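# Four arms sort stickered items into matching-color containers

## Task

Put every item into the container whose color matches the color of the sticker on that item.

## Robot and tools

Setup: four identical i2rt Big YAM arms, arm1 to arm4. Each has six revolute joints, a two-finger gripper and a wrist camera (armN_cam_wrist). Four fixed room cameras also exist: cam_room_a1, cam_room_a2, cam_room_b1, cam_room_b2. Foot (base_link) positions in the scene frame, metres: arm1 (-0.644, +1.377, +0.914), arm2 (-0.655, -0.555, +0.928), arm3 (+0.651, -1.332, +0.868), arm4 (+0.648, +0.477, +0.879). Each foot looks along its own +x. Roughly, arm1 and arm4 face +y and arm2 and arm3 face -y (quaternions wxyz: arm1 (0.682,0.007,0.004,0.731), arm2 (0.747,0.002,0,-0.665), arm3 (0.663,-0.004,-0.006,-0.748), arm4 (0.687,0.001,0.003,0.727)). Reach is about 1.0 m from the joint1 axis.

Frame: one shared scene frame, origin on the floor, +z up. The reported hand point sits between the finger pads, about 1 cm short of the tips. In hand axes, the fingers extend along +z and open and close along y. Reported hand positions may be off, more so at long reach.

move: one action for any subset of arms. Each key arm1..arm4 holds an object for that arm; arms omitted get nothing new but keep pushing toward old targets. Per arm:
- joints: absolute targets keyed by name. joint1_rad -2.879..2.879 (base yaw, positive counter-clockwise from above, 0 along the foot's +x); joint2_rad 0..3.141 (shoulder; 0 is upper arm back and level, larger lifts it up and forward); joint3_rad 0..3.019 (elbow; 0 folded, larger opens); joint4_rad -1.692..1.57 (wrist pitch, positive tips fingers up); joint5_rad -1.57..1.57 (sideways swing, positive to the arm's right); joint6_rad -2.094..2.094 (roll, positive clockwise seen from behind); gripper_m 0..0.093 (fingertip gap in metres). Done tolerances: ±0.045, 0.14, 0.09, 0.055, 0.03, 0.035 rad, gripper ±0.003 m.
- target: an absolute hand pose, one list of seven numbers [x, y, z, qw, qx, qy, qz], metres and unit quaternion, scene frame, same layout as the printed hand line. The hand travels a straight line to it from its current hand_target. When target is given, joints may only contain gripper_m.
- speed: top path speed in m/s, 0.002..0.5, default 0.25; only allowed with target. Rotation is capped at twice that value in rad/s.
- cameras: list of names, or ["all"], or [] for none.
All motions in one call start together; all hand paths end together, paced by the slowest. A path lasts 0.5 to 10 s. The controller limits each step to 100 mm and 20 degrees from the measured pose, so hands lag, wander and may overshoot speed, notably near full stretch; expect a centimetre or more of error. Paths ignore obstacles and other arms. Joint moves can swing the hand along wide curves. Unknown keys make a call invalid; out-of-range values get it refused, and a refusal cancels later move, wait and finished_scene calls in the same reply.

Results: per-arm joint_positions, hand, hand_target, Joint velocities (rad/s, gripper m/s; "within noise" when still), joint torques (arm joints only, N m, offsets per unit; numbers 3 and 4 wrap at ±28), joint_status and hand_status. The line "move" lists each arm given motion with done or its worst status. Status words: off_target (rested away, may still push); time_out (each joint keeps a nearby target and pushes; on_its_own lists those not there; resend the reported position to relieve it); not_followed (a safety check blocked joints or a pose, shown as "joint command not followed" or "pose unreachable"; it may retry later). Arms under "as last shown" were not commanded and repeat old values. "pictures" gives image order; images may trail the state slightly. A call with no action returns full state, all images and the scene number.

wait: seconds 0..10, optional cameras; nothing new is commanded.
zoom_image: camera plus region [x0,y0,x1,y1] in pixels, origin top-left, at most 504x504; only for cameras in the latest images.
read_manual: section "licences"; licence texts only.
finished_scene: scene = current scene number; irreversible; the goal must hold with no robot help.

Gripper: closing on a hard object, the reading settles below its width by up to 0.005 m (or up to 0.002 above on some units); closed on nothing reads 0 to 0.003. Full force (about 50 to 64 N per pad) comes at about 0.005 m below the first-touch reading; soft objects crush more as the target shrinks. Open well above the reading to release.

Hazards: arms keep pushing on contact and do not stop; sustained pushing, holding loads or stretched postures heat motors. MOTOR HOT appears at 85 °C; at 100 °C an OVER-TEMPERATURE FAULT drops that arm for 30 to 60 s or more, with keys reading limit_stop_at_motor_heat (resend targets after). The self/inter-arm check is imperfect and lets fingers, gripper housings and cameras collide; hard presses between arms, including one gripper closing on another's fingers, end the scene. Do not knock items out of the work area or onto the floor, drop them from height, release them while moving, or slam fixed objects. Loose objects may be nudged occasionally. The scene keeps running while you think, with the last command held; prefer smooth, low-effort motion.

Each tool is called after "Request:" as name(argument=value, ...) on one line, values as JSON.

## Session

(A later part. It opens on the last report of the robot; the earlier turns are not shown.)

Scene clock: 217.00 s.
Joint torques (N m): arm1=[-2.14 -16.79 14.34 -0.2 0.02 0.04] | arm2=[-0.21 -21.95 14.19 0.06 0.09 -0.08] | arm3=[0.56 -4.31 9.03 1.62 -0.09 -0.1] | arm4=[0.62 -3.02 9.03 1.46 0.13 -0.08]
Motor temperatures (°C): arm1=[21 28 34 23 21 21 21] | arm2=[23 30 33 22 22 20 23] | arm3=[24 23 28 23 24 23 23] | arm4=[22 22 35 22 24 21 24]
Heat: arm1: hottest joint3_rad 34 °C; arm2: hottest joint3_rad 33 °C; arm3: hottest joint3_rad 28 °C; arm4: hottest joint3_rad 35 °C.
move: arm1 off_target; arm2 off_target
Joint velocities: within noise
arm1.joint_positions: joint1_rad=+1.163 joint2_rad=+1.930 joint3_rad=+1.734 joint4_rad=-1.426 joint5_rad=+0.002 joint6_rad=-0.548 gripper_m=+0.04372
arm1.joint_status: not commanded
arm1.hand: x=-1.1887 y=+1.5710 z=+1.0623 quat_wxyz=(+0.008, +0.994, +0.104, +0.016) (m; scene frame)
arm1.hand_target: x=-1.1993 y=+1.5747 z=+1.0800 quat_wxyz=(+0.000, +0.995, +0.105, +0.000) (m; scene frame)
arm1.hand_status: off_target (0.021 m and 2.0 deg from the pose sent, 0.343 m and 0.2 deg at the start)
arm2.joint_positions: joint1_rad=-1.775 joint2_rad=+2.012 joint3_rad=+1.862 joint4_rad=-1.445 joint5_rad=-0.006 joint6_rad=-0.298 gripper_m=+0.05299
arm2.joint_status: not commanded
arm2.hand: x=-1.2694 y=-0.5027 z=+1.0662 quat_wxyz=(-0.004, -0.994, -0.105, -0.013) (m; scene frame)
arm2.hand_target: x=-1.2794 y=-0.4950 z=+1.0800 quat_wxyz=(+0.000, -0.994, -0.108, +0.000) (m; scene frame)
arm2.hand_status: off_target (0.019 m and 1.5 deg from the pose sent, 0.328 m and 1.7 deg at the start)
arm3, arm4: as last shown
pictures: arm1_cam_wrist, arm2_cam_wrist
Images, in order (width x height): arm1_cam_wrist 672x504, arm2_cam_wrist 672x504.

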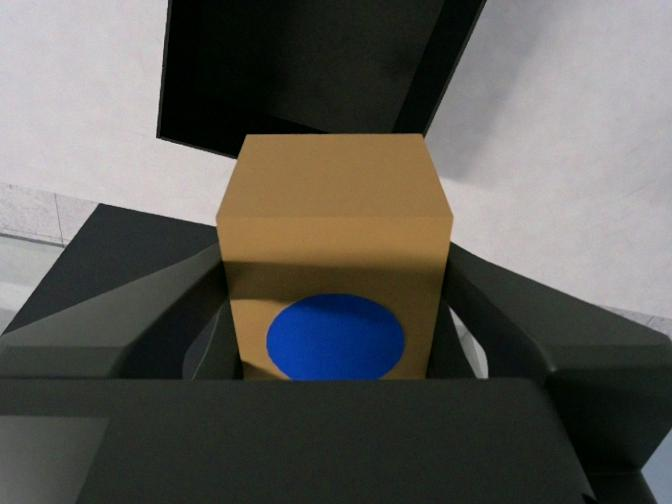

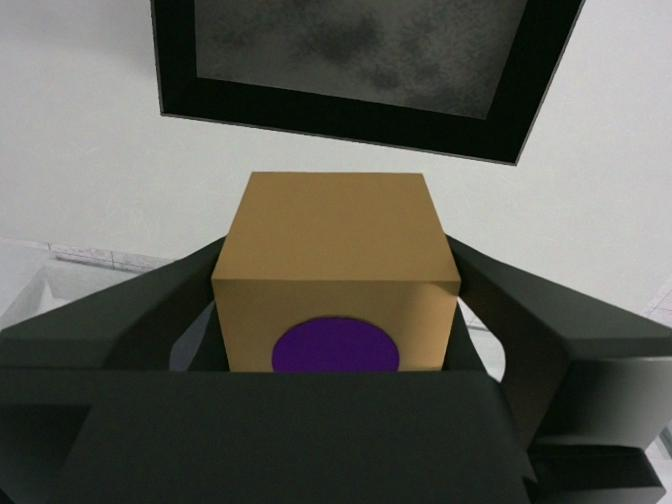

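Request:
move(arm1={"joints": {"joint1_rad": -2.25, "joint2_rad": 0.8, "joint3_rad": 1.3, "joint4_rad": -1.4, "joint5_rad": 0, "joint6_rad": 0}}, arm2={"joints": {"joint1_rad": 0.919, "joint2_rad": 0.8, "joint3_rad": 1.3, "joint4_rad": -1.4, "joint5_rad": 0, "joint6_rad": 0}})

Request:
move(arm1={"target": [-0.136, 1.022, 1.16, 0.3263, 0.2819, 0.8965, -0.1026], "speed": 0.2}, arm2={"target": [-0.1222, -0.872, 1.16, 0.3298, 0.2491, 0.9061, -0.0907], "speed": 0.2})

Request:
move(arm1={"target": [-0.0536, 0.965, 1.10, 0, 0.300, 0.954, 0], "speed": 0.15}, arm2={"target": [-0.0362, -0.9231, 1.11, 0, 0.2651, 0.9642, 0], "speed": 0.15}, cameras=["arm3_cam_wrist", "arm4_cam_wrist", "cam_room_a1", "cam_room_a2", "cam_room_b1"])

Scene clock: 249.10 s.
Joint torques (N m): arm1=[-2.37 0.38 10.92 1.39 -0.04 0.12] | arm2=[1.08 -2.67 9.8 1.99 0.13 0.22] | arm3=[0.5 -4.48 9.06 1.54 -0.09 -0.1] | arm4=[0.85 -3.31 9.13 1.52 0.14 -0.05]
Motor temperatures (°C): arm1=[21 28 35 23 21 21 22] | arm2=[23 28 34 22 22 20 24] | arm3=[24 23 28 23 24 23 23] | arm4=[22 22 35 22 24 21 24]
Heat: arm1: hottest joint3_rad 35 °C; arm2: hottest joint3_rad 34 °C; arm3: hottest joint3_rad 28 °C; arm4: hottest joint3_rad 35 °C.
move: arm1 done; arm2 done
Joint velocities: within noise
arm1.joint_positions: joint1_rad=-2.244 joint2_rad=+0.803 joint3_rad=+1.293 joint4_rad=-1.402 joint5_rad=+0.002 joint6_rad=-0.007 gripper_m=+0.04379
arm1.joint_status: all done
arm1.hand: x=-0.3935 y=+1.2071 z=+1.3435 quat_wxyz=(-0.301, -0.279, -0.907, +0.099) (m; scene frame)
arm1.hand_target: x=-0.3947 y=+1.2061 z=+1.3481 quat_wxyz=(-0.307, -0.283, -0.903, +0.100) (m; scene frame)
arm1.hand_status: not commanded
arm2.joint_positions: joint1_rad=+0.915 joint2_rad=+0.797 joint3_rad=+1.308 joint4_rad=-1.399 joint5_rad=-0.004 joint6_rad=-0.015 gripper_m=+0.05303
arm2.joint_status: all done
arm2.hand: x=-0.4022 y=-0.7081 z=+1.3712 quat_wxyz=(-0.323, -0.244, -0.910, +0.088) (m; scene frame)
arm2.hand_target: x=-0.4014 y=-0.7079 z=+1.3664 quat_wxyz=(-0.318, -0.250, -0.911, +0.085) (m; scene frame)
arm2.hand_status: not commanded
arm3, arm4: as last shown
pictures: none

Scene clock: 251.80 s.
Joint torques (N m): arm1=[-2.67 -11.99 17.55 2.14 -0.04 0.11] | arm2=[1.26 -15.44 16.79 2.81 0.15 0.21] | arm3=[0.67 -4.48 9.03 1.65 -0.09 -0.1] | arm4=[0.67 -3.37 8.99 1.59 0.16 -0.08]
Motor temperatures (°C): arm1=[21 28 36 23 21 21 22] | arm2=[23 28 34 22 22 20 24] | arm3=[24 23 28 23 24 23 23] | arm4=[22 22 35 22 24 21 24]
Heat: arm1: hottest joint3_rad 36 °C; arm2: hottest joint3_rad 34 °C; arm3: hottest joint3_rad 28 °C; arm4: hottest joint3_rad 35 °C.
move: arm1 off_target; arm2 off_target
Joint velocities: within noise
arm1.joint_positions: joint1_rad=-2.244 joint2_rad=+1.532 joint3_rad=+1.282 joint4_rad=-0.698 joint5_rad=-0.007 joint6_rad=-0.007 gripper_m=+0.04379
arm1.joint_status: not commanded
arm1.hand: x=-0.1546 y=+1.0419 z=+1.1212 quat_wxyz=(-0.286, -0.279, -0.912, +0.090) (m; scene frame)
arm1.hand_target: x=-0.1388 y=+1.0239 z=+1.1608 quat_wxyz=(-0.326, -0.282, -0.896, +0.103) (m; scene frame)
arm1.hand_status: off_target (0.047 m and 5.2 deg from the pose sent, 0.366 m and 3.2 deg at the start)
arm2.joint_positions: joint1_rad=+0.915 joint2_rad=+1.551 joint3_rad=+1.261 joint4_rad=-0.663 joint5_rad=+0.001 joint6_rad=-0.014 gripper_m=+0.05303
arm2.joint_status: not commanded
arm2.hand: x=-0.1476 y=-0.8601 z=+1.1275 quat_wxyz=(-0.293, -0.248, -0.920, +0.082) (m; scene frame)
arm2.hand_target: x=-0.1248 y=-0.8704 z=+1.1606 quat_wxyz=(-0.330, -0.249, -0.906, +0.090) (m; scene frame)
arm2.hand_status: off_target (0.043 m and 4.6 deg from the pose sent, 0.387 m and 1.1 deg at the start)
arm3.joint_positions: joint1_rad=-1.977 joint2_rad=+0.809 joint3_rad=+1.153 joint4_rad=-1.207 joint5_rad=+0.002 joint6_rad=+0.004 gripper_m=+0.09007
arm3.joint_status: not commanded
arm3.hand: x=+0.3653 y=-1.1593 z=+1.2563 quat_wxyz=(+0.084, -0.906, +0.249, +0.332) (m; scene frame)
arm3.hand_target: x=+0.3678 y=-1.1575 z=+1.2589 quat_wxyz=(+0.087, -0.903, +0.250, +0.338) (m; scene frame)
arm3.hand_status: not commanded
arm4.joint_positions: joint1_rad=+0.901 joint2_rad=+0.801 joint3_rad=+1.147 joint4_rad=-1.212 joint5_rad=-0.002 joint6_rad=+0.012 gripper_m=+0.09011
arm4.joint_status: not commanded
arm4.hand: x=+0.3826 y=+0.6671 z=+1.2699 quat_wxyz=(-0.099, +0.892, -0.290, -0.331) (m; scene frame)
arm4.hand_target: x=+0.3806 y=+0.6682 z=+1.2738 quat_wxyz=(-0.104, +0.892, -0.283, -0.338) (m; scene frame)
arm4.hand_status: not commanded
pictures: none

Scene clock: 254.87 s.
Joint torques (N m): arm1=[-2.55 -20.89 16.25 0.17 0.06 0.09] | arm2=[1.26 -24.18 15.75 0.25 0.12 0.22] | arm3=[0.62 -4.37 9.03 1.59 -0.09 -0.1] | arm4=[1.14 -3.37 9.11 1.46 0.14 -0.07]
Motor temperatures (°C): arm1=[20 28 36 23 21 21 22] | arm2=[23 28 35 22 22 20 24] | arm3=[24 23 28 23 24 23 23] | arm4=[22 22 35 22 24 21 24]
Heat: arm1: hottest joint3_rad 36 °C; arm2: hottest joint3_rad 35 °C; arm3: hottest joint3_rad 28 °C; arm4: hottest joint3_rad 35 °C.
move: arm1 off_target; arm2 off_target
Joint velocities: within noise
arm1.joint_positions: joint1_rad=-2.244 joint2_rad=+2.290 joint3_rad=+2.424 joint4_rad=-1.685 joint5_rad=-0.007 joint6_rad=-0.007 gripper_m=+0.04379
arm1.joint_status: not commanded
arm1.hand: x=-0.0600 y=+0.9762 z=+1.0778 quat_wxyz=(-0.003, -0.295, -0.956, +0.001) (m; scene frame)
arm1.hand_target: x=-0.0551 y=+0.9660 z=+1.0996 quat_wxyz=(-0.026, -0.300, -0.954, +0.008) (m; scene frame)
arm1.hand_status: off_target (0.026 m and 0.7 deg from the pose sent, 0.129 m and 34.9 deg at the start; a joint's target at an end of its range on 25 of 92 steps)
arm2.joint_positions: joint1_rad=+0.915 joint2_rad=+2.287 joint3_rad=+2.420 joint4_rad=-1.670 joint5_rad=+0.001 joint6_rad=-0.013 gripper_m=+0.05303
arm2.joint_status: not commanded
arm2.hand: x=-0.0473 y=-0.9199 z=+1.1023 quat_wxyz=(-0.017, -0.260, -0.965, +0.003) (m; scene frame)
arm2.hand_target: x=-0.0373 y=-0.9224 z=+1.1095 quat_wxyz=(-0.028, -0.265, -0.964, +0.008) (m; scene frame)
arm2.hand_status: off_target (0.014 m and 2.0 deg from the pose sent, 0.129 m and 35.4 deg at the start; a joint's target at an end of its range on 25 of 92 steps)
arm3, arm4: as last shown
pictures: arm3_cam_wrist, arm4_cam_wrist, cam_room_a1, cam_room_a2, cam_room_b1
Images, in order (width x height): arm3_cam_wrist 672x504, arm4_cam_wrist 672x504, cam_room_a1 672x504, cam_room_a2 672x504, cam_room_b1 672x504.

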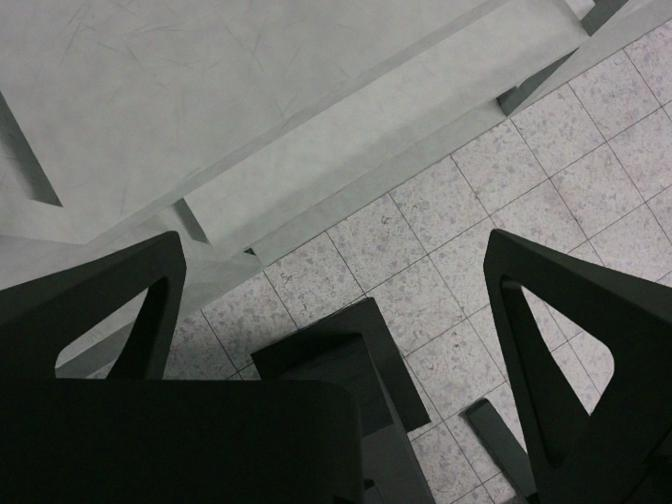

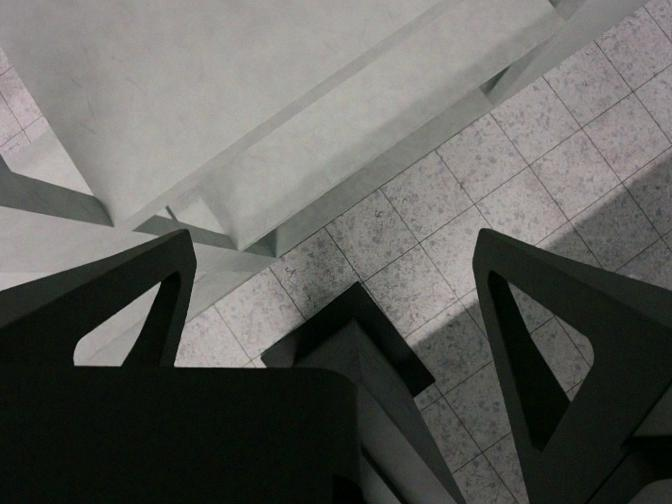

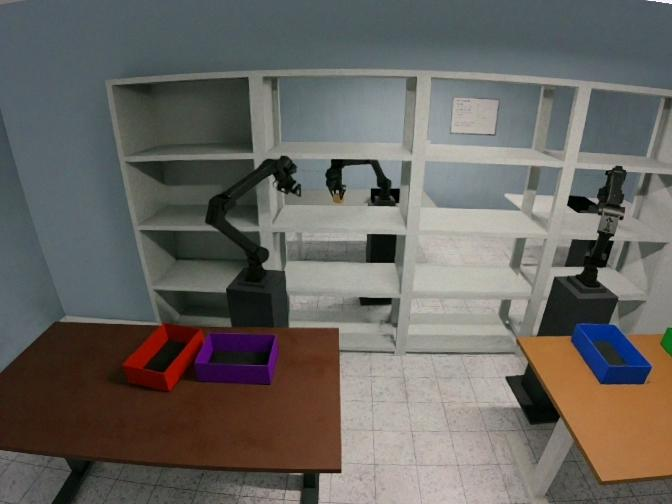

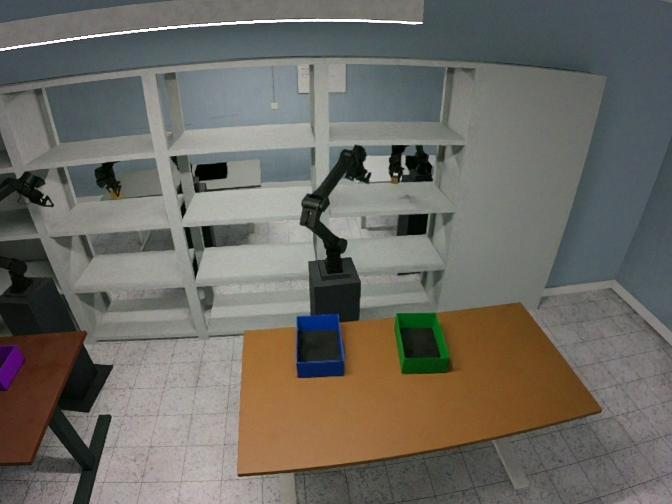

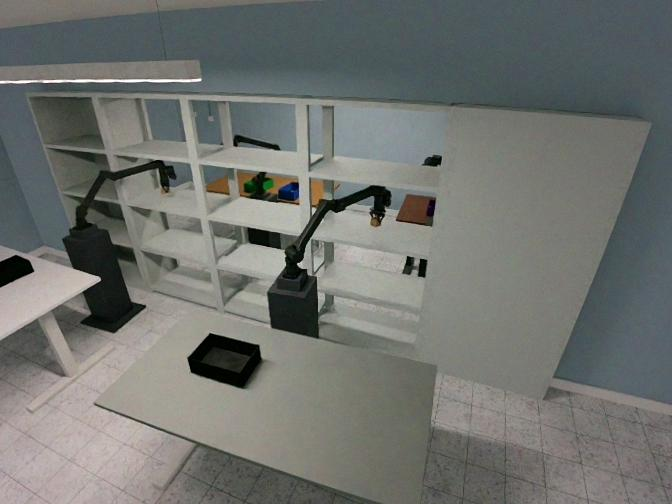

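Request:
move(arm1={"target": [-0.0536, 0.965, 1.045, 0, 0.300, 0.954, 0], "speed": 0.12}, arm2={"target": [-0.0362, -0.9231, 1.055, 0, 0.2651, 0.9642, 0], "speed": 0.12}, cameras=["cam_room_a1", "cam_room_a2"])

Request:
zoom_image(camera="cam_room_a2", region=[320, 130, 470, 240])

Request:
zoom_image(camera="cam_room_a1", region=[270, 140, 420, 250])

Scene clock: 261.30 s.
Joint torques (N m): arm1=[-2.55 -21.07 10.82 0.98 0.07 0.07] | arm2=[1.2 -24.59 11.04 1.16 0.11 0.22] | arm3=[0.67 -4.31 9.05 1.59 -0.08 -0.1] | arm4=[0.79 -3.49 9.01 1.42 0.14 -0.04]
Motor temperatures (°C): arm1=[20 28 36 23 21 21 22] | arm2=[23 28 36 22 22 20 24] | arm3=[24 23 28 23 24 23 23] | arm4=[22 22 35 22 24 21 24]
Heat: arm1: hottest joint3_rad 36 °C; arm2: hottest joint3_rad 36 °C; arm3: hottest joint3_rad 28 °C; arm4: hottest joint3_rad 35 °C.
move: arm1 done; arm2 off_target
Joint velocities: within noise
arm1.joint_positions: joint1_rad=-2.244 joint2_rad=+2.334 joint3_rad=+2.424 joint4_rad=-1.656 joint5_rad=-0.007 joint6_rad=-0.007 gripper_m=+0.04379
arm1.joint_status: not commanded
arm1.hand: x=-0.0537 y=+0.9716 z=+1.0474 quat_wxyz=(+0.005, -0.295, -0.956, -0.002) (m; scene frame)
arm1.hand_target: x=-0.0537 y=+0.9651 z=+1.0450 quat_wxyz=(+0.000, -0.300, -0.954, +0.000) (m; scene frame)
arm1.hand_status: done (0.007 m and 0.9 deg from the pose sent, 0.035 m and 0.7 deg at the start)
arm2.joint_positions: joint1_rad=+0.915 joint2_rad=+2.334 joint3_rad=+2.420 joint4_rad=-1.649 joint5_rad=+0.001 joint6_rad=-0.013 gripper_m=+0.05303
arm2.joint_status: not commanded
arm2.hand: x=-0.0417 y=-0.9231 z=+1.0706 quat_wxyz=(-0.005, -0.260, -0.966, +0.000) (m; scene frame)
arm2.hand_target: x=-0.0366 y=-0.9228 z=+1.0551 quat_wxyz=(+0.000, -0.265, -0.964, +0.000) (m; scene frame)
arm2.hand_status: off_target (0.017 m and 0.8 deg from the pose sent, 0.049 m and 2.1 deg at the start)
arm3, arm4: as last shown
pictures: cam_room_a1, cam_room_a2
Images, in order (width x height): cam_room_a1 672x504, cam_room_a2 672x504.

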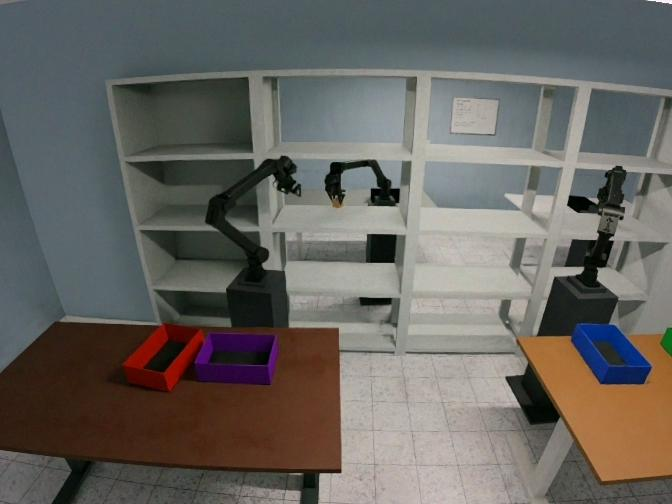

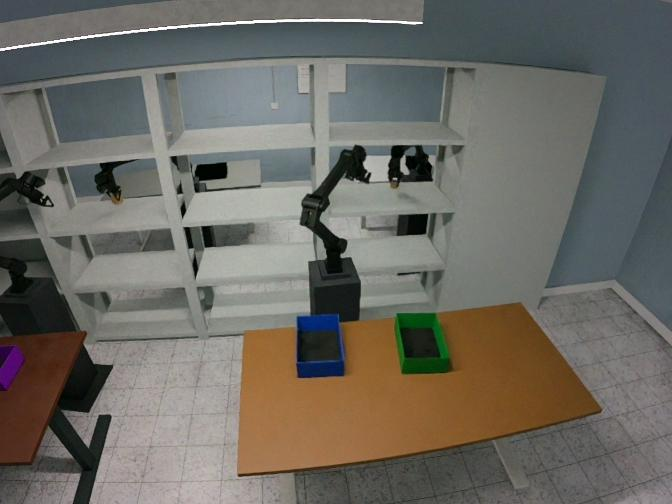

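Scaled by 3.360.

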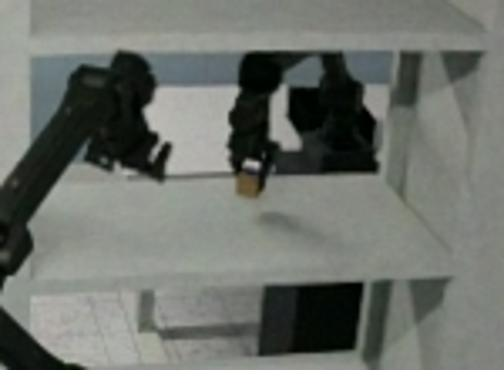

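Scaled by 3.360.

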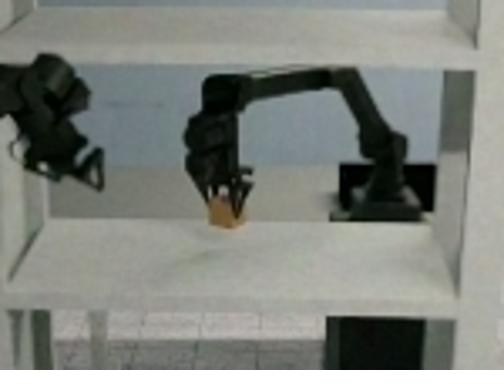

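Request:
move(arm1={"target": [-0.0536, 0.965, 1.016, 0, 0.300, 0.954, 0], "speed": 0.1}, arm2={"target": [-0.0362, -0.9231, 1.020, 0, 0.2651, 0.9642, 0], "speed": 0.1}, cameras=["cam_room_a1", "cam_room_a2"])

Request:
zoom_image(camera="cam_room_a2", region=[350, 150, 430, 220])

Request:
zoom_image(camera="cam_room_a1", region=[300, 160, 380, 230])

Scene clock: 267.30 s.
Joint torques (N m): arm1=[-2.55 -22.12 10.7 0.84 0.03 0.08] | arm2=[1.2 -24.76 9.87 1.31 0.11 0.21] | arm3=[0.62 -4.31 9.01 1.58 -0.08 -0.1] | arm4=[0.79 -2.96 9.06 1.57 0.15 -0.08]
Motor temperatures (°C): arm1=[20 28 36 23 21 21 22] | arm2=[23 28 36 22 22 20 24] | arm3=[24 23 28 23 24 23 23] | arm4=[22 22 35 22 24 21 24]
Heat: arm1: hottest joint3_rad 36 °C; arm2: hottest joint3_rad 36 °C; arm3: hottest joint3_rad 28 °C; arm4: hottest joint3_rad 35 °C.
move: arm1 done; arm2 off_target
Joint velocities: within noise
arm1.joint_positions: joint1_rad=-2.244 joint2_rad=+2.334 joint3_rad=+2.339 joint4_rad=-1.578 joint5_rad=-0.007 joint6_rad=-0.007 gripper_m=+0.04379
arm1.joint_status: not commanded
arm1.hand: x=-0.0541 y=+0.9716 z=+1.0152 quat_wxyz=(+0.007, -0.295, -0.956, -0.003) (m; scene frame)
arm1.hand_target: x=-0.0537 y=+0.9650 z=+1.0161 quat_wxyz=(+0.000, -0.300, -0.954, +0.000) (m; scene frame)
arm1.hand_status: done (0.007 m and 1.1 deg from the pose sent, 0.032 m and 0.9 deg at the start)
arm2.joint_positions: joint1_rad=+0.915 joint2_rad=+2.334 joint3_rad=+2.338 joint4_rad=-1.559 joint5_rad=+0.001 joint6_rad=-0.013 gripper_m=+0.05303
arm2.joint_status: not commanded
arm2.hand: x=-0.0388 y=-0.9247 z=+1.0390 quat_wxyz=(-0.008, -0.260, -0.966, +0.001) (m; scene frame)
arm2.hand_target: x=-0.0366 y=-0.9229 z=+1.0201 quat_wxyz=(+0.000, -0.265, -0.964, +0.000) (m; scene frame)
arm2.hand_status: off_target (0.019 m and 1.1 deg from the pose sent, 0.051 m and 0.8 deg at the start)
arm3, arm4: as last shown
pictures: cam_room_a1, cam_room_a2
Images, in order (width x height): cam_room_a1 672x504, cam_room_a2 672x504.

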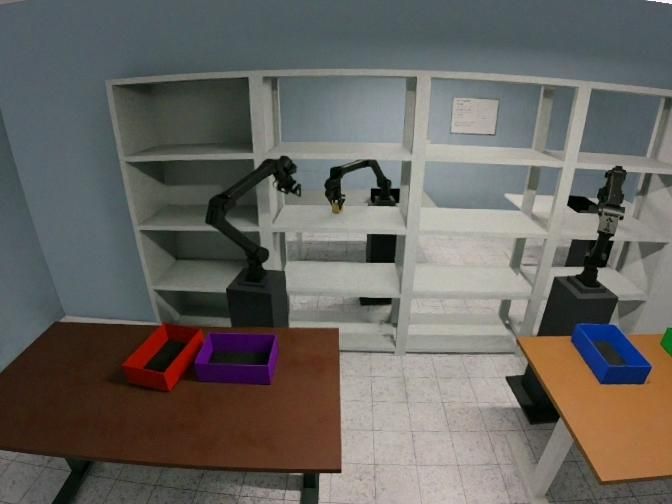

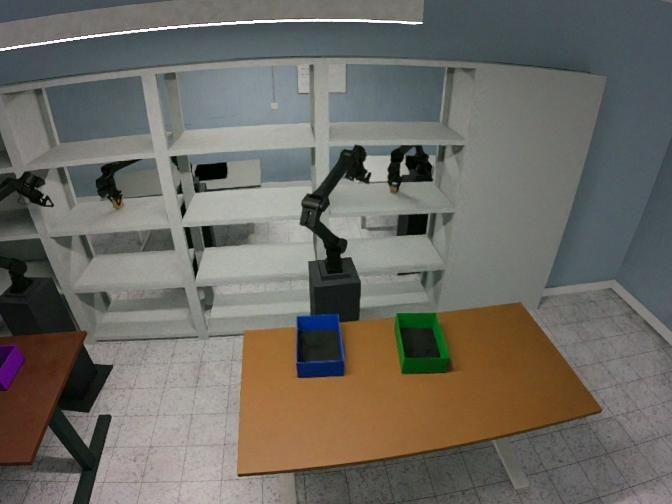

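Scaled by 6.300.

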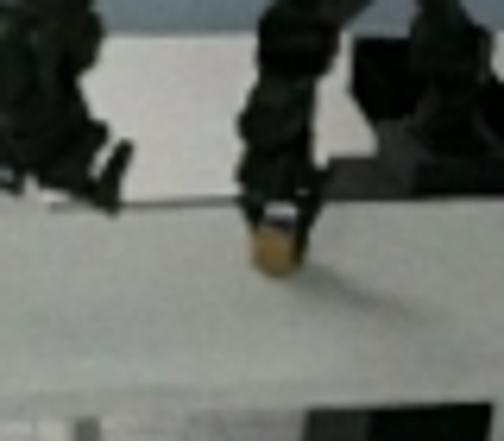

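Scaled by 6.300.

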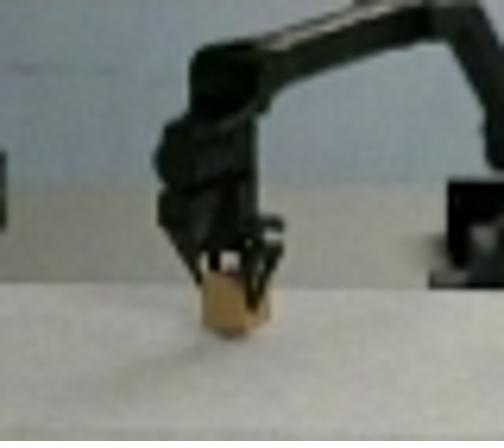

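Request:
move(arm1={"target": [-0.0536, 0.965, 1.008, 0, 0.300, 0.954, 0], "speed": 0.06}, arm2={"target": [-0.0362, -0.9231, 1.010, 0, 0.2651, 0.9642, 0], "speed": 0.06})

Request:
move(arm1={"target": [-0.0536, 0.965, 1.000, 0, 0.300, 0.954, 0], "speed": 0.06}, arm2={"target": [-0.0362, -0.9231, 1.002, 0, 0.2651, 0.9642, 0], "speed": 0.06}, cameras=["cam_room_a1", "cam_room_a2"])

Request:
zoom_image(camera="cam_room_a2", region=[350, 150, 430, 220])

Request:
zoom_image(camera="cam_room_a1", region=[300, 160, 380, 230])

Scene clock: 273.57 s.
Joint torques (N m): arm1=[-1.85 -21.48 10.48 0.96 0.04 0.07] | arm2=[1.26 -24.64 9.62 1.35 0.12 0.22] | arm3=[0.56 -4.42 9.03 1.61 -0.09 -0.09] | arm4=[1.2 -3.31 9.09 1.48 0.15 -0.07]
Motor temperatures (°C): arm1=[20 28 36 23 21 21 22] | arm2=[23 28 35 22 22 20 24] | arm3=[24 23 28 23 24 23 23] | arm4=[22 22 35 22 24 21 24]
Heat: arm1: hottest joint3_rad 36 °C; arm2: hottest joint3_rad 35 °C; arm3: hottest joint3_rad 28 °C; arm4: hottest joint3_rad 35 °C.
move: arm1 done; arm2 off_target
Joint velocities: within noise
arm1.joint_positions: joint1_rad=-2.244 joint2_rad=+2.334 joint3_rad=+2.322 joint4_rad=-1.558 joint5_rad=-0.007 joint6_rad=-0.007 gripper_m=+0.04379
arm1.joint_status: not commanded
arm1.hand: x=-0.0537 y=+0.9712 z=+1.0085 quat_wxyz=(+0.006, -0.295, -0.956, -0.002) (m; scene frame)
arm1.hand_target: x=-0.0537 y=+0.9651 z=+1.0081 quat_wxyz=(+0.000, -0.300, -0.954, +0.000) (m; scene frame)
arm1.hand_status: done (0.006 m and 1.0 deg from the pose sent, 0.010 m and 1.1 deg at the start)
arm2.joint_positions: joint1_rad=+0.915 joint2_rad=+2.334 joint3_rad=+2.318 joint4_rad=-1.534 joint5_rad=+0.001 joint6_rad=-0.013 gripper_m=+0.05303
arm2.joint_status: not commanded
arm2.hand: x=-0.0377 y=-0.9253 z=+1.0315 quat_wxyz=(-0.011, -0.260, -0.966, +0.002) (m; scene frame)
arm2.hand_target: x=-0.0366 y=-0.9229 z=+1.0103 quat_wxyz=(+0.000, -0.265, -0.964, +0.000) (m; scene frame)
arm2.hand_status: off_target (0.022 m and 1.4 deg from the pose sent, 0.029 m and 1.1 deg at the start)
arm3, arm4: as last shown
pictures: none

Scene clock: 274.53 s.
Joint torques (N m): arm1=[-2.73 -21.3 9.29 1.29 0.02 0.03] | arm2=[1.14 -24.64 9.5 1.4 0.13 0.21] | arm3=[0.62 -4.37 9.06 1.57 -0.09 -0.1] | arm4=[0.97 -3.08 8.99 1.61 0.1 -0.09]
Motor temperatures (°C): arm1=[20 28 36 23 21 21 22] | arm2=[23 28 35 22 22 20 24] | arm3=[24 23 28 23 24 23 23] | arm4=[22 22 35 22 24 21 24]
Heat: arm1: hottest joint3_rad 36 °C; arm2: hottest joint3_rad 35 °C; arm3: hottest joint3_rad 28 °C; arm4: hottest joint3_rad 35 °C.
move: arm1 done; arm2 off_target
Joint velocities: within noise
arm1.joint_positions: joint1_rad=-2.244 joint2_rad=+2.334 joint3_rad=+2.317 joint4_rad=-1.546 joint5_rad=-0.007 joint6_rad=-0.007 gripper_m=+0.04379
arm1.joint_status: not commanded
arm1.hand: x=-0.0523 y=+0.9703 z=+1.0066 quat_wxyz=(+0.003, -0.295, -0.956, -0.001) (m; scene frame)
arm1.hand_target: x=-0.0536 y=+0.9651 z=+1.0002 quat_wxyz=(+0.000, -0.300, -0.954, +0.000) (m; scene frame)
arm1.hand_status: done (0.009 m and 0.7 deg from the pose sent, 0.010 m and 1.0 deg at the start)
arm2.joint_positions: joint1_rad=+0.915 joint2_rad=+2.334 joint3_rad=+2.301 joint4_rad=-1.516 joint5_rad=+0.001 joint6_rad=-0.013 gripper_m=+0.05303
arm2.joint_status: not commanded
arm2.hand: x=-0.0376 y=-0.9254 z=+1.0251 quat_wxyz=(-0.011, -0.260, -0.966, +0.002) (m; scene frame)
arm2.hand_target: x=-0.0368 y=-0.9228 z=+1.0023 quat_wxyz=(+0.000, -0.265, -0.964, +0.000) (m; scene frame)
arm2.hand_status: off_target (0.023 m and 1.4 deg from the pose sent, 0.030 m and 1.4 deg at the start)
arm3, arm4: as last shown
pictures: cam_room_a1, cam_room_a2
Images, in order (width x height): cam_room_a1 672x504, cam_room_a2 672x504.

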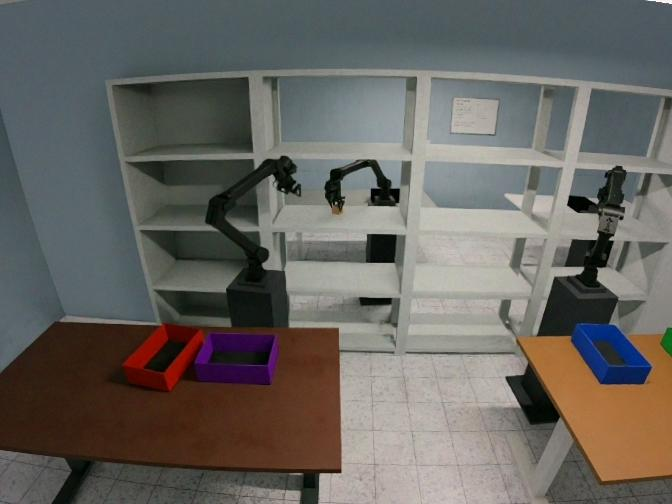

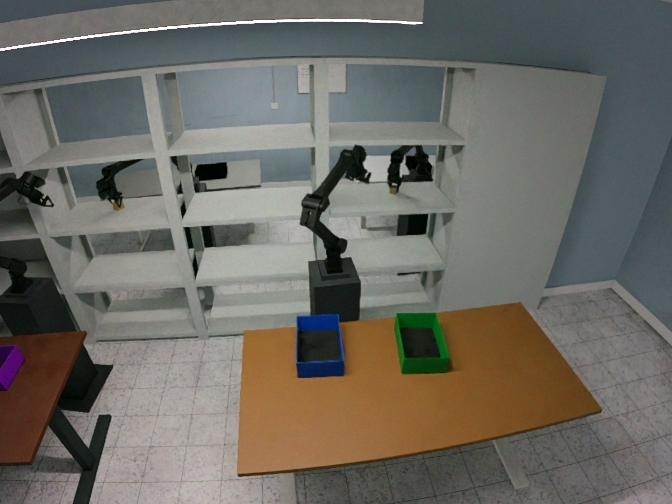

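Scaled by 6.300.

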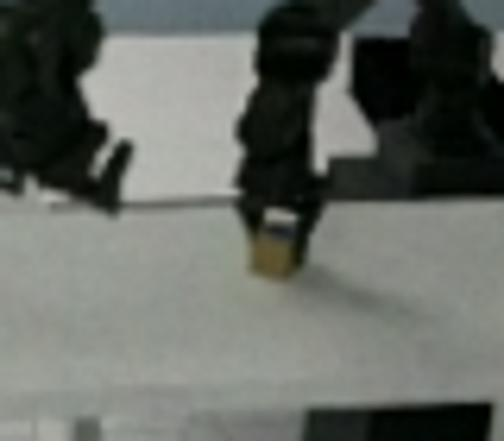

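Scaled by 6.300.

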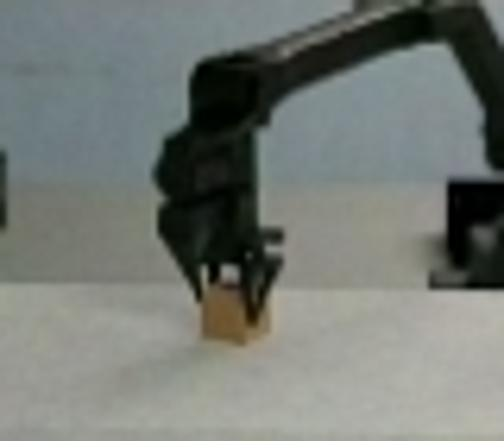

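Request:
move(arm1={"target": [-0.0536, 0.965, 1.006, 0, 0.300, 0.954, 0], "speed": 0.06, "joints": {"gripper_m": 0.075}}, arm2={"target": [-0.0362, -0.9231, 0.994, 0, 0.2651, 0.9642, 0], "speed": 0.06}, cameras=["arm1_cam_wrist", "cam_room_a1"])

Request:
zoom_image(camera="cam_room_a1", region=[300, 160, 380, 230])

Scene clock: 279.10 s.
Joint torques (N m): arm1=[-2.37 -21.48 11.32 0.54 0.05 0.11] | arm2=[1.26 -24.53 8.43 1.8 0.11 0.21] | arm3=[0.67 -4.25 9.02 1.62 -0.09 -0.1] | arm4=[0.5 -2.96 8.99 1.59 0.13 -0.07]
Motor temperatures (°C): arm1=[20 28 36 23 21 21 22] | arm2=[23 28 35 22 22 20 24] | arm3=[24 23 28 23 24 23 23] | arm4=[22 22 35 22 24 21 24]
Heat: arm1: hottest joint3_rad 36 °C; arm2: hottest joint3_rad 35 °C; arm3: hottest joint3_rad 28 °C; arm4: hottest joint3_rad 35 °C.
move: arm1 done; arm2 off_target
Joint velocities: within noise
arm1.joint_positions: joint1_rad=-2.244 joint2_rad=+2.334 joint3_rad=+2.309 joint4_rad=-1.541 joint5_rad=-0.007 joint6_rad=-0.007 gripper_m=+0.07496
arm1.joint_status: all done
arm1.hand: x=-0.0532 y=+0.9709 z=+1.0034 quat_wxyz=(+0.005, -0.295, -0.956, -0.002) (m; scene frame)
arm1.hand_target: x=-0.0537 y=+0.9651 z=+1.0060 quat_wxyz=(+0.000, -0.300, -0.954, +0.000) (m; scene frame)
arm1.hand_status: done (0.006 m and 0.9 deg from the pose sent, 0.005 m and 0.7 deg at the start)
arm2.joint_positions: joint1_rad=+0.915 joint2_rad=+2.334 joint3_rad=+2.297 joint4_rad=-1.506 joint5_rad=+0.001 joint6_rad=-0.012 gripper_m=+0.05303
arm2.joint_status: not commanded
arm2.hand: x=-0.0365 y=-0.9260 z=+1.0235 quat_wxyz=(-0.014, -0.260, -0.965, +0.002) (m; scene frame)
arm2.hand_target: x=-0.0370 y=-0.9226 z=+0.9945 quat_wxyz=(+0.000, -0.265, -0.964, +0.000) (m; scene frame)
arm2.hand_status: off_target (0.030 m and 1.7 deg from the pose sent, 0.031 m and 1.4 deg at the start)
arm3, arm4: as last shown
pictures: arm1_cam_wrist, cam_room_a1
Images, in order (width x height): arm1_cam_wrist 672x504, cam_room_a1 672x504.

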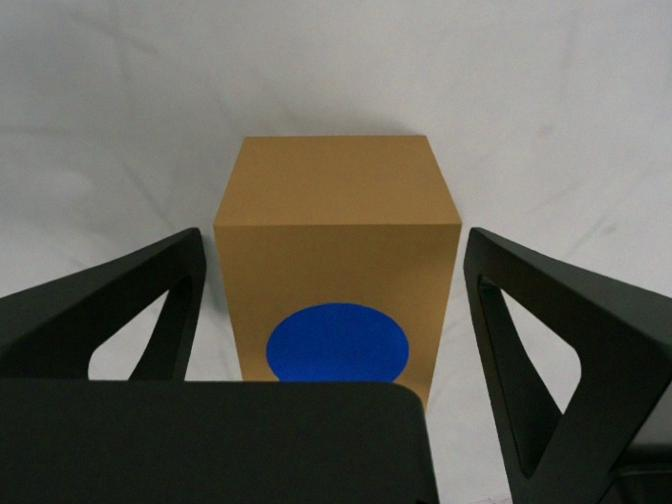

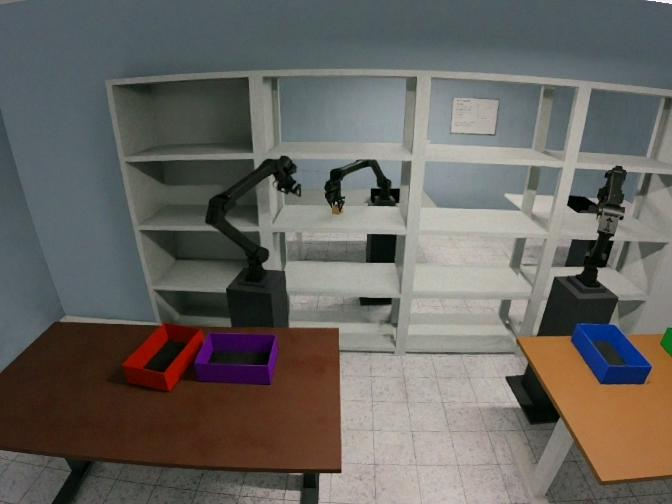

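Scaled by 6.300.

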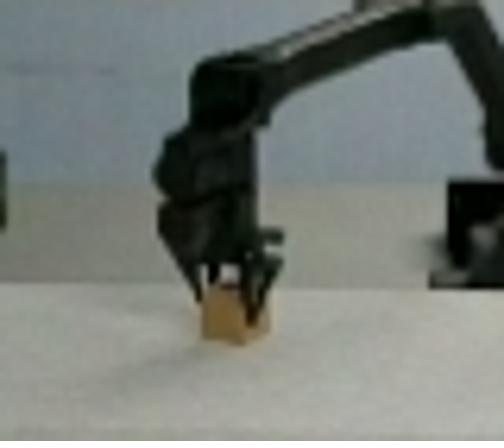

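Request:
move(arm1={"target": [-0.0536, 0.965, 1.09, 0, 0.300, 0.954, 0], "speed": 0.12}, arm2={"target": [-0.0362, -0.9231, 1.000, 0, 0.2651, 0.9642, 0], "speed": 0.06, "joints": {"gripper_m": 0.085}}, cameras=["arm2_cam_wrist"])

Request:
move(arm1={"target": [-0.152, 1.034, 1.17, 0.3263, 0.2819, 0.8965, -0.1026], "speed": 0.2}, arm2={"target": [-0.0362, -0.9231, 1.11, 0, 0.2651, 0.9642, 0], "speed": 0.12})

Request:
move(arm1={"target": [-0.275, 1.12, 1.2, 0.3263, 0.2819, 0.8965, -0.1026], "speed": 0.25}, arm2={"target": [-0.139, -0.862, 1.17, 0.3298, 0.2491, 0.9061, -0.0907], "speed": 0.2}, cameras=["arm1_cam_wrist", "arm2_cam_wrist"])

Scene clock: 289.53 s.
Joint torques (N m): arm1=[-2.67 -23.59 15.54 0.02 0.03 0.11] | arm2=[1.08 -24.47 10.73 0.87 0.11 0.2] | arm3=[0.62 -4.37 9.02 1.59 -0.09 -0.1] | arm4=[0.97 -3.49 9.07 1.58 0.14 -0.06]
Motor temperatures (°C): arm1=[20 28 37 23 21 21 22] | arm2=[23 28 34 22 22 20 24] | arm3=[24 23 28 23 24 23 23] | arm4=[22 22 35 22 24 21 24]
Heat: arm1: hottest joint3_rad 37 °C; arm2: hottest joint3_rad 34 °C; arm3: hottest joint3_rad 28 °C; arm4: hottest joint3_rad 35 °C.
move: arm1 off_target; arm2 off_target
Joint velocities: within noise
arm1.joint_positions: joint1_rad=-2.244 joint2_rad=+2.327 joint3_rad=+2.428 joint4_rad=-1.685 joint5_rad=-0.007 joint6_rad=-0.007 gripper_m=+0.07496
arm1.joint_status: not commanded
arm1.hand: x=-0.0587 y=+0.9751 z=+1.0541 quat_wxyz=(+0.013, -0.295, -0.956, -0.004) (m; scene frame)
arm1.hand_target: x=-0.0554 y=+0.9663 z=+1.0894 quat_wxyz=(-0.018, -0.300, -0.954, +0.006) (m; scene frame)
arm1.hand_status: off_target (0.038 m and 1.7 deg from the pose sent, 0.087 m and 0.9 deg at the start; a joint's target at an end of its range on 20 of 37 steps)
arm2.joint_positions: joint1_rad=+0.915 joint2_rad=+2.334 joint3_rad=+2.283 joint4_rad=-1.498 joint5_rad=+0.001 joint6_rad=-0.011 gripper_m=+0.08493
arm2.joint_status: all done
arm2.hand: x=-0.0380 y=-0.9252 z=+1.0181 quat_wxyz=(-0.011, -0.261, -0.965, +0.002) (m; scene frame)
arm2.hand_target: x=-0.0366 y=-0.9229 z=+1.0002 quat_wxyz=(+0.000, -0.265, -0.964, +0.000) (m; scene frame)
arm2.hand_status: off_target (0.018 m and 1.4 deg from the pose sent, 0.024 m and 1.7 deg at the start)
arm3, arm4: as last shown
pictures: arm2_cam_wrist
Images, in order (width x height): arm2_cam_wrist 672x504.

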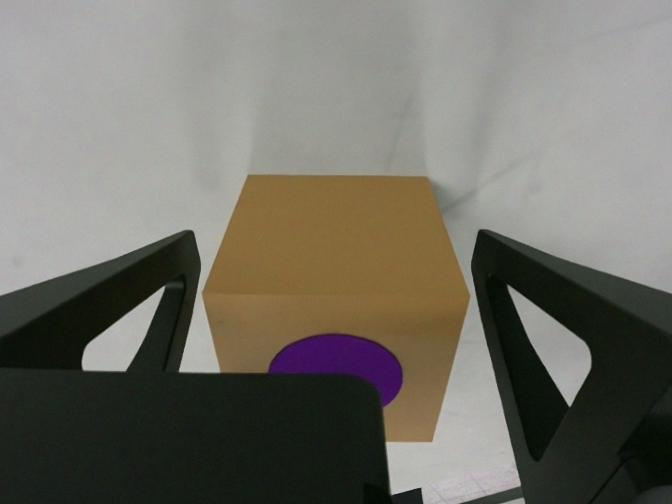

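Scene clock: 291.80 s.
Joint torques (N m): arm1=[-2.26 -12.81 11.34 2.15 -0.01 0.13] | arm2=[1.08 -28.28 15.08 0.16 0.1 0.2] | arm3=[0.5 -4.31 9.02 1.57 -0.09 -0.11] | arm4=[0.56 -3.49 9.1 1.59 0.12 -0.07]
Motor temperatures (°C): arm1=[20 28 37 23 21 21 22] | arm2=[23 28 35 22 22 20 24] | arm3=[24 23 28 23 24 23 23] | arm4=[22 22 35 22 24 21 24]
Heat: arm1: hottest joint3_rad 37 °C; arm2: hottest joint3_rad 35 °C; arm3: hottest joint3_rad 28 °C; arm4: hottest joint3_rad 35 °C.
move: arm1 off_target; arm2 off_target
Joint velocities: within noise
arm1.joint_positions: joint1_rad=-2.244 joint2_rad=+1.495 joint3_rad=+1.323 joint4_rad=-0.718 joint5_rad=-0.007 joint6_rad=-0.007 gripper_m=+0.07496
arm1.joint_status: not commanded
arm1.hand: x=-0.1512 y=+1.0399 z=+1.1604 quat_wxyz=(-0.312, -0.276, -0.904, +0.098) (m; scene frame)
arm1.hand_target: x=-0.1522 y=+1.0341 z=+1.1701 quat_wxyz=(-0.326, -0.282, -0.896, +0.103) (m; scene frame)
arm1.hand_status: off_target (0.011 m and 2.0 deg from the pose sent, 0.160 m and 41.5 deg at the start)
arm2.joint_positions: joint1_rad=+0.915 joint2_rad=+2.325 joint3_rad=+2.425 joint4_rad=-1.670 joint5_rad=+0.001 joint6_rad=-0.011 gripper_m=+0.08493
arm2.joint_status: not commanded
arm2.hand: x=-0.0455 y=-0.9210 z=+1.0780 quat_wxyz=(-0.001, -0.261, -0.965, -0.001) (m; scene frame)
arm2.hand_target: x=-0.0379 y=-0.9221 z=+1.1095 quat_wxyz=(-0.028, -0.265, -0.964, +0.008) (m; scene frame)
arm2.hand_status: off_target (0.033 m and 0.6 deg from the pose sent, 0.092 m and 1.4 deg at the start; a joint's target at an end of its range on 34 of 68 steps)
arm3.joint_positions: joint1_rad=-1.977 joint2_rad=+0.809 joint3_rad=+1.153 joint4_rad=-1.207 joint5_rad=+0.002 joint6_rad=+0.004 gripper_m=+0.09007
arm3.joint_status: not commanded
arm3.hand: x=+0.3653 y=-1.1593 z=+1.2563 quat_wxyz=(+0.084, -0.906, +0.249, +0.332) (m; scene frame)
arm3.hand_target: x=+0.3678 y=-1.1575 z=+1.2589 quat_wxyz=(+0.087, -0.903, +0.250, +0.338) (m; scene frame)
arm3.hand_status: not commanded
arm4.joint_positions: joint1_rad=+0.901 joint2_rad=+0.801 joint3_rad=+1.147 joint4_rad=-1.212 joint5_rad=-0.002 joint6_rad=+0.012 gripper_m=+0.09011
arm4.joint_status: not commanded
arm4.hand: x=+0.3826 y=+0.6671 z=+1.2699 quat_wxyz=(-0.099, +0.892, -0.290, -0.331) (m; scene frame)
arm4.hand_target: x=+0.3806 y=+0.6682 z=+1.2738 quat_wxyz=(-0.104, +0.892, -0.283, -0.338) (m; scene frame)
arm4.hand_status: not commanded
pictures: none

Scene clock: 294.00 s.
Joint torques (N m): arm1=[-2.37 -5.95 11.77 1.05 -0.04 0.09] | arm2=[1.32 -16.32 10.26 2.89 0.16 0.18] | arm3=[0.67 -4.37 9.02 1.57 -0.09 -0.1] | arm4=[1.38 -2.78 9.07 1.61 0.13 -0.09]
Motor temperatures (°C): arm1=[20 28 36 23 21 21 22] | arm2=[23 28 35 22 22 20 24] | arm3=[24 23 28 23 24 23 23] | arm4=[22 22 35 22 24 21 24]
Heat: arm1: hottest joint3_rad 36 °C; arm2: hottest joint3_rad 35 °C; arm3: hottest joint3_rad 28 °C; arm4: hottest joint3_rad 35 °C.
move: arm1 done; arm2 done
Joint velocities: within noise
arm1.joint_positions: joint1_rad=-2.244 joint2_rad=+1.083 joint3_rad=+1.034 joint4_rad=-0.805 joint5_rad=-0.008 joint6_rad=-0.007 gripper_m=+0.07496
arm1.joint_status: not commanded
arm1.hand: x=-0.2696 y=+1.1222 z=+1.1989 quat_wxyz=(-0.328, -0.274, -0.898, +0.103) (m; scene frame)
arm1.hand_target: x=-0.2749 y=+1.1201 z=+1.2001 quat_wxyz=(-0.327, -0.282, -0.896, +0.103) (m; scene frame)
arm1.hand_status: done (0.006 m and 0.9 deg from the pose sent, 0.153 m and 2.0 deg at the start)
arm2.joint_positions: joint1_rad=+0.915 joint2_rad=+1.518 joint3_rad=+1.314 joint4_rad=-0.682 joint5_rad=+0.002 joint6_rad=-0.011 gripper_m=+0.08493
arm2.joint_status: not commanded
arm2.hand: x=-0.1401 y=-0.8649 z=+1.1712 quat_wxyz=(-0.324, -0.246, -0.909, +0.090) (m; scene frame)
arm2.hand_target: x=-0.1390 y=-0.8620 z=+1.1701 quat_wxyz=(-0.330, -0.249, -0.906, +0.091) (m; scene frame)
arm2.hand_status: done (0.003 m and 0.8 deg from the pose sent, 0.144 m and 40.0 deg at the start)
arm3, arm4: as last shown
pictures: arm1_cam_wrist, arm2_cam_wrist
Images, in order (width x height): arm1_cam_wrist 672x504, arm2_cam_wrist 672x504.

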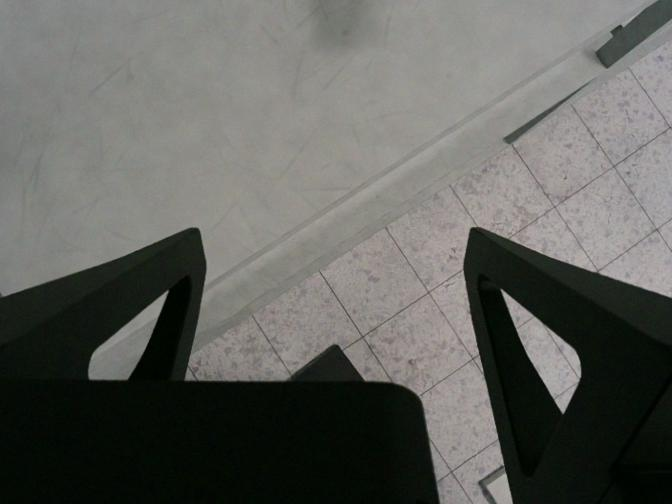

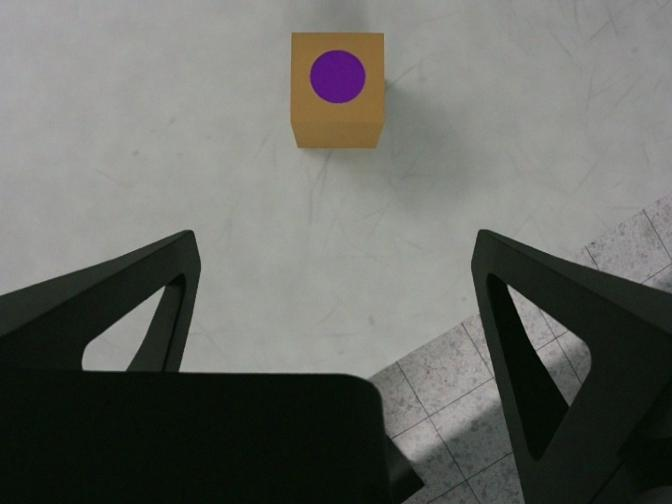

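Request:
move(arm1={"joints": {"joint2_rad": 0.8, "joint3_rad": 1.3, "joint4_rad": -1.4}}, arm2={"target": [-0.294, -0.770, 1.21, 0.3298, 0.2491, 0.9061, -0.0907], "speed": 0.2}, arm3={"target": [0.083, -0.996, 1.13, 0.0683, -0.9317, 0.2549, 0.2497], "speed": 0.2}, arm4={"target": [0.0881, 0.8975, 1.13, 0.1031, -0.896, 0.2833, 0.3261], "speed": 0.2}, cameras=["arm3_cam_wrist", "arm4_cam_wrist"])

Scene clock: 310.27 s.
Joint torques (N m): arm1=[-2.9 0.15 11.45 1.05 -0.04 0.05] | arm2=[1.44 -8.23 10.47 1.46 0.15 0.2] | arm3=[1.61 -19.6 13.98 0.62 0.12 -0.07] | arm4=[0.26 -18.49 12.85 1.28 -0.08 -0.11]
Motor temperatures (°C): arm1=[20 27 36 23 21 21 22] | arm2=[23 28 35 22 22 20 24] | arm3=[24 23 29 23 24 23 23] | arm4=[22 22 36 22 24 21 24]
Heat: arm1: hottest joint3_rad 36 °C; arm2: hottest joint3_rad 35 °C; arm3: hottest joint3_rad 29 °C; arm4: hottest joint3_rad 36 °C.
move: arm1 done; arm2 off_target; arm3 off_target; arm4 off_target
Joint velocities: within noise
arm1.joint_positions: joint1_rad=-2.245 joint2_rad=+0.804 joint3_rad=+1.289 joint4_rad=-1.389 joint5_rad=-0.008 joint6_rad=-0.007 gripper_m=+0.07496
arm1.joint_status: all done
arm1.hand: x=-0.3902 y=+1.2066 z=+1.3432 quat_wxyz=(-0.306, -0.277, -0.906, +0.096) (m; scene frame)
arm1.hand_target: x=-0.3946 y=+1.2060 z=+1.3480 quat_wxyz=(-0.307, -0.284, -0.903, +0.097) (m; scene frame)
arm1.hand_status: not commanded
arm2.joint_positions: joint1_rad=+0.915 joint2_rad=+1.017 joint3_rad=+0.987 joint4_rad=-0.816 joint5_rad=+0.003 joint6_rad=-0.011 gripper_m=+0.08493
arm2.joint_status: not commanded
arm2.hand: x=-0.2899 y=-0.7760 z=+1.2195 quat_wxyz=(-0.342, -0.245, -0.902, +0.096) (m; scene frame)
arm2.hand_target: x=-0.2940 y=-0.7701 z=+1.2101 quat_wxyz=(-0.330, -0.249, -0.906, +0.091) (m; scene frame)
arm2.hand_status: off_target (0.012 m and 1.6 deg from the pose sent, 0.185 m and 0.8 deg at the start)
arm3.joint_positions: joint1_rad=-1.977 joint2_rad=+1.728 joint3_rad=+1.641 joint4_rad=-0.999 joint5_rad=+0.012 joint6_rad=+0.004 gripper_m=+0.09007
arm3.joint_status: not commanded
arm3.hand: x=+0.0951 y=-1.0022 z=+1.1034 quat_wxyz=(+0.061, -0.937, +0.258, +0.228) (m; scene frame)
arm3.hand_target: x=+0.0841 y=-0.9967 z=+1.1300 quat_wxyz=(+0.068, -0.932, +0.255, +0.250) (m; scene frame)
arm3.hand_status: off_target (0.030 m and 2.7 deg from the pose sent, 0.350 m and 10.1 deg at the start)
arm4.joint_positions: joint1_rad=+0.877 joint2_rad=+1.751 joint3_rad=+1.579 joint4_rad=-0.756 joint5_rad=-0.012 joint6_rad=-0.015 gripper_m=+0.09011
arm4.joint_status: not commanded
arm4.hand: x=+0.1004 y=+0.8825 z=+1.1076 quat_wxyz=(-0.094, +0.903, -0.290, -0.303) (m; scene frame)
arm4.hand_target: x=+0.0896 y=+0.8965 z=+1.1303 quat_wxyz=(-0.104, +0.896, -0.283, -0.326) (m; scene frame)
arm4.hand_status: off_target (0.030 m and 3.1 deg from the pose sent, 0.399 m and 1.1 deg at the start)
pictures: arm3_cam_wrist, arm4_cam_wrist
Images, in order (width x height): arm3_cam_wrist 672x504, arm4_cam_wrist 672x504.

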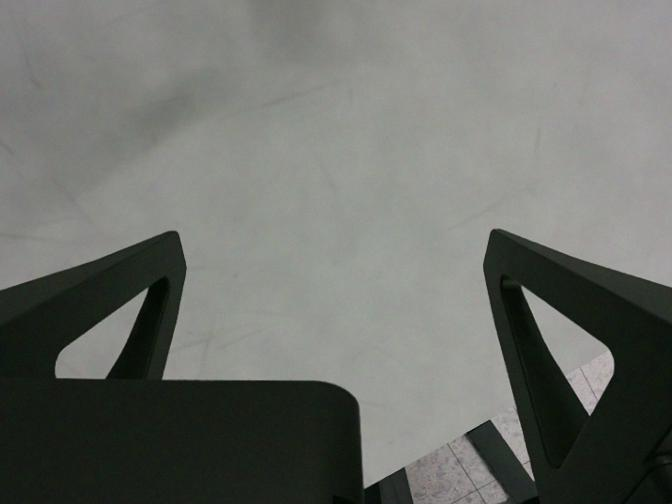

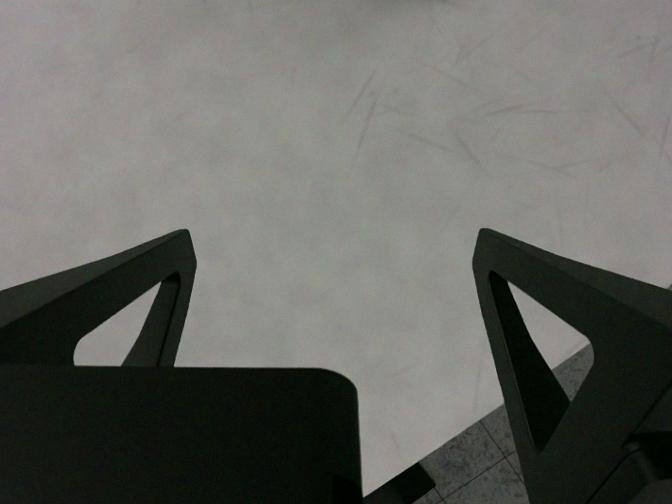

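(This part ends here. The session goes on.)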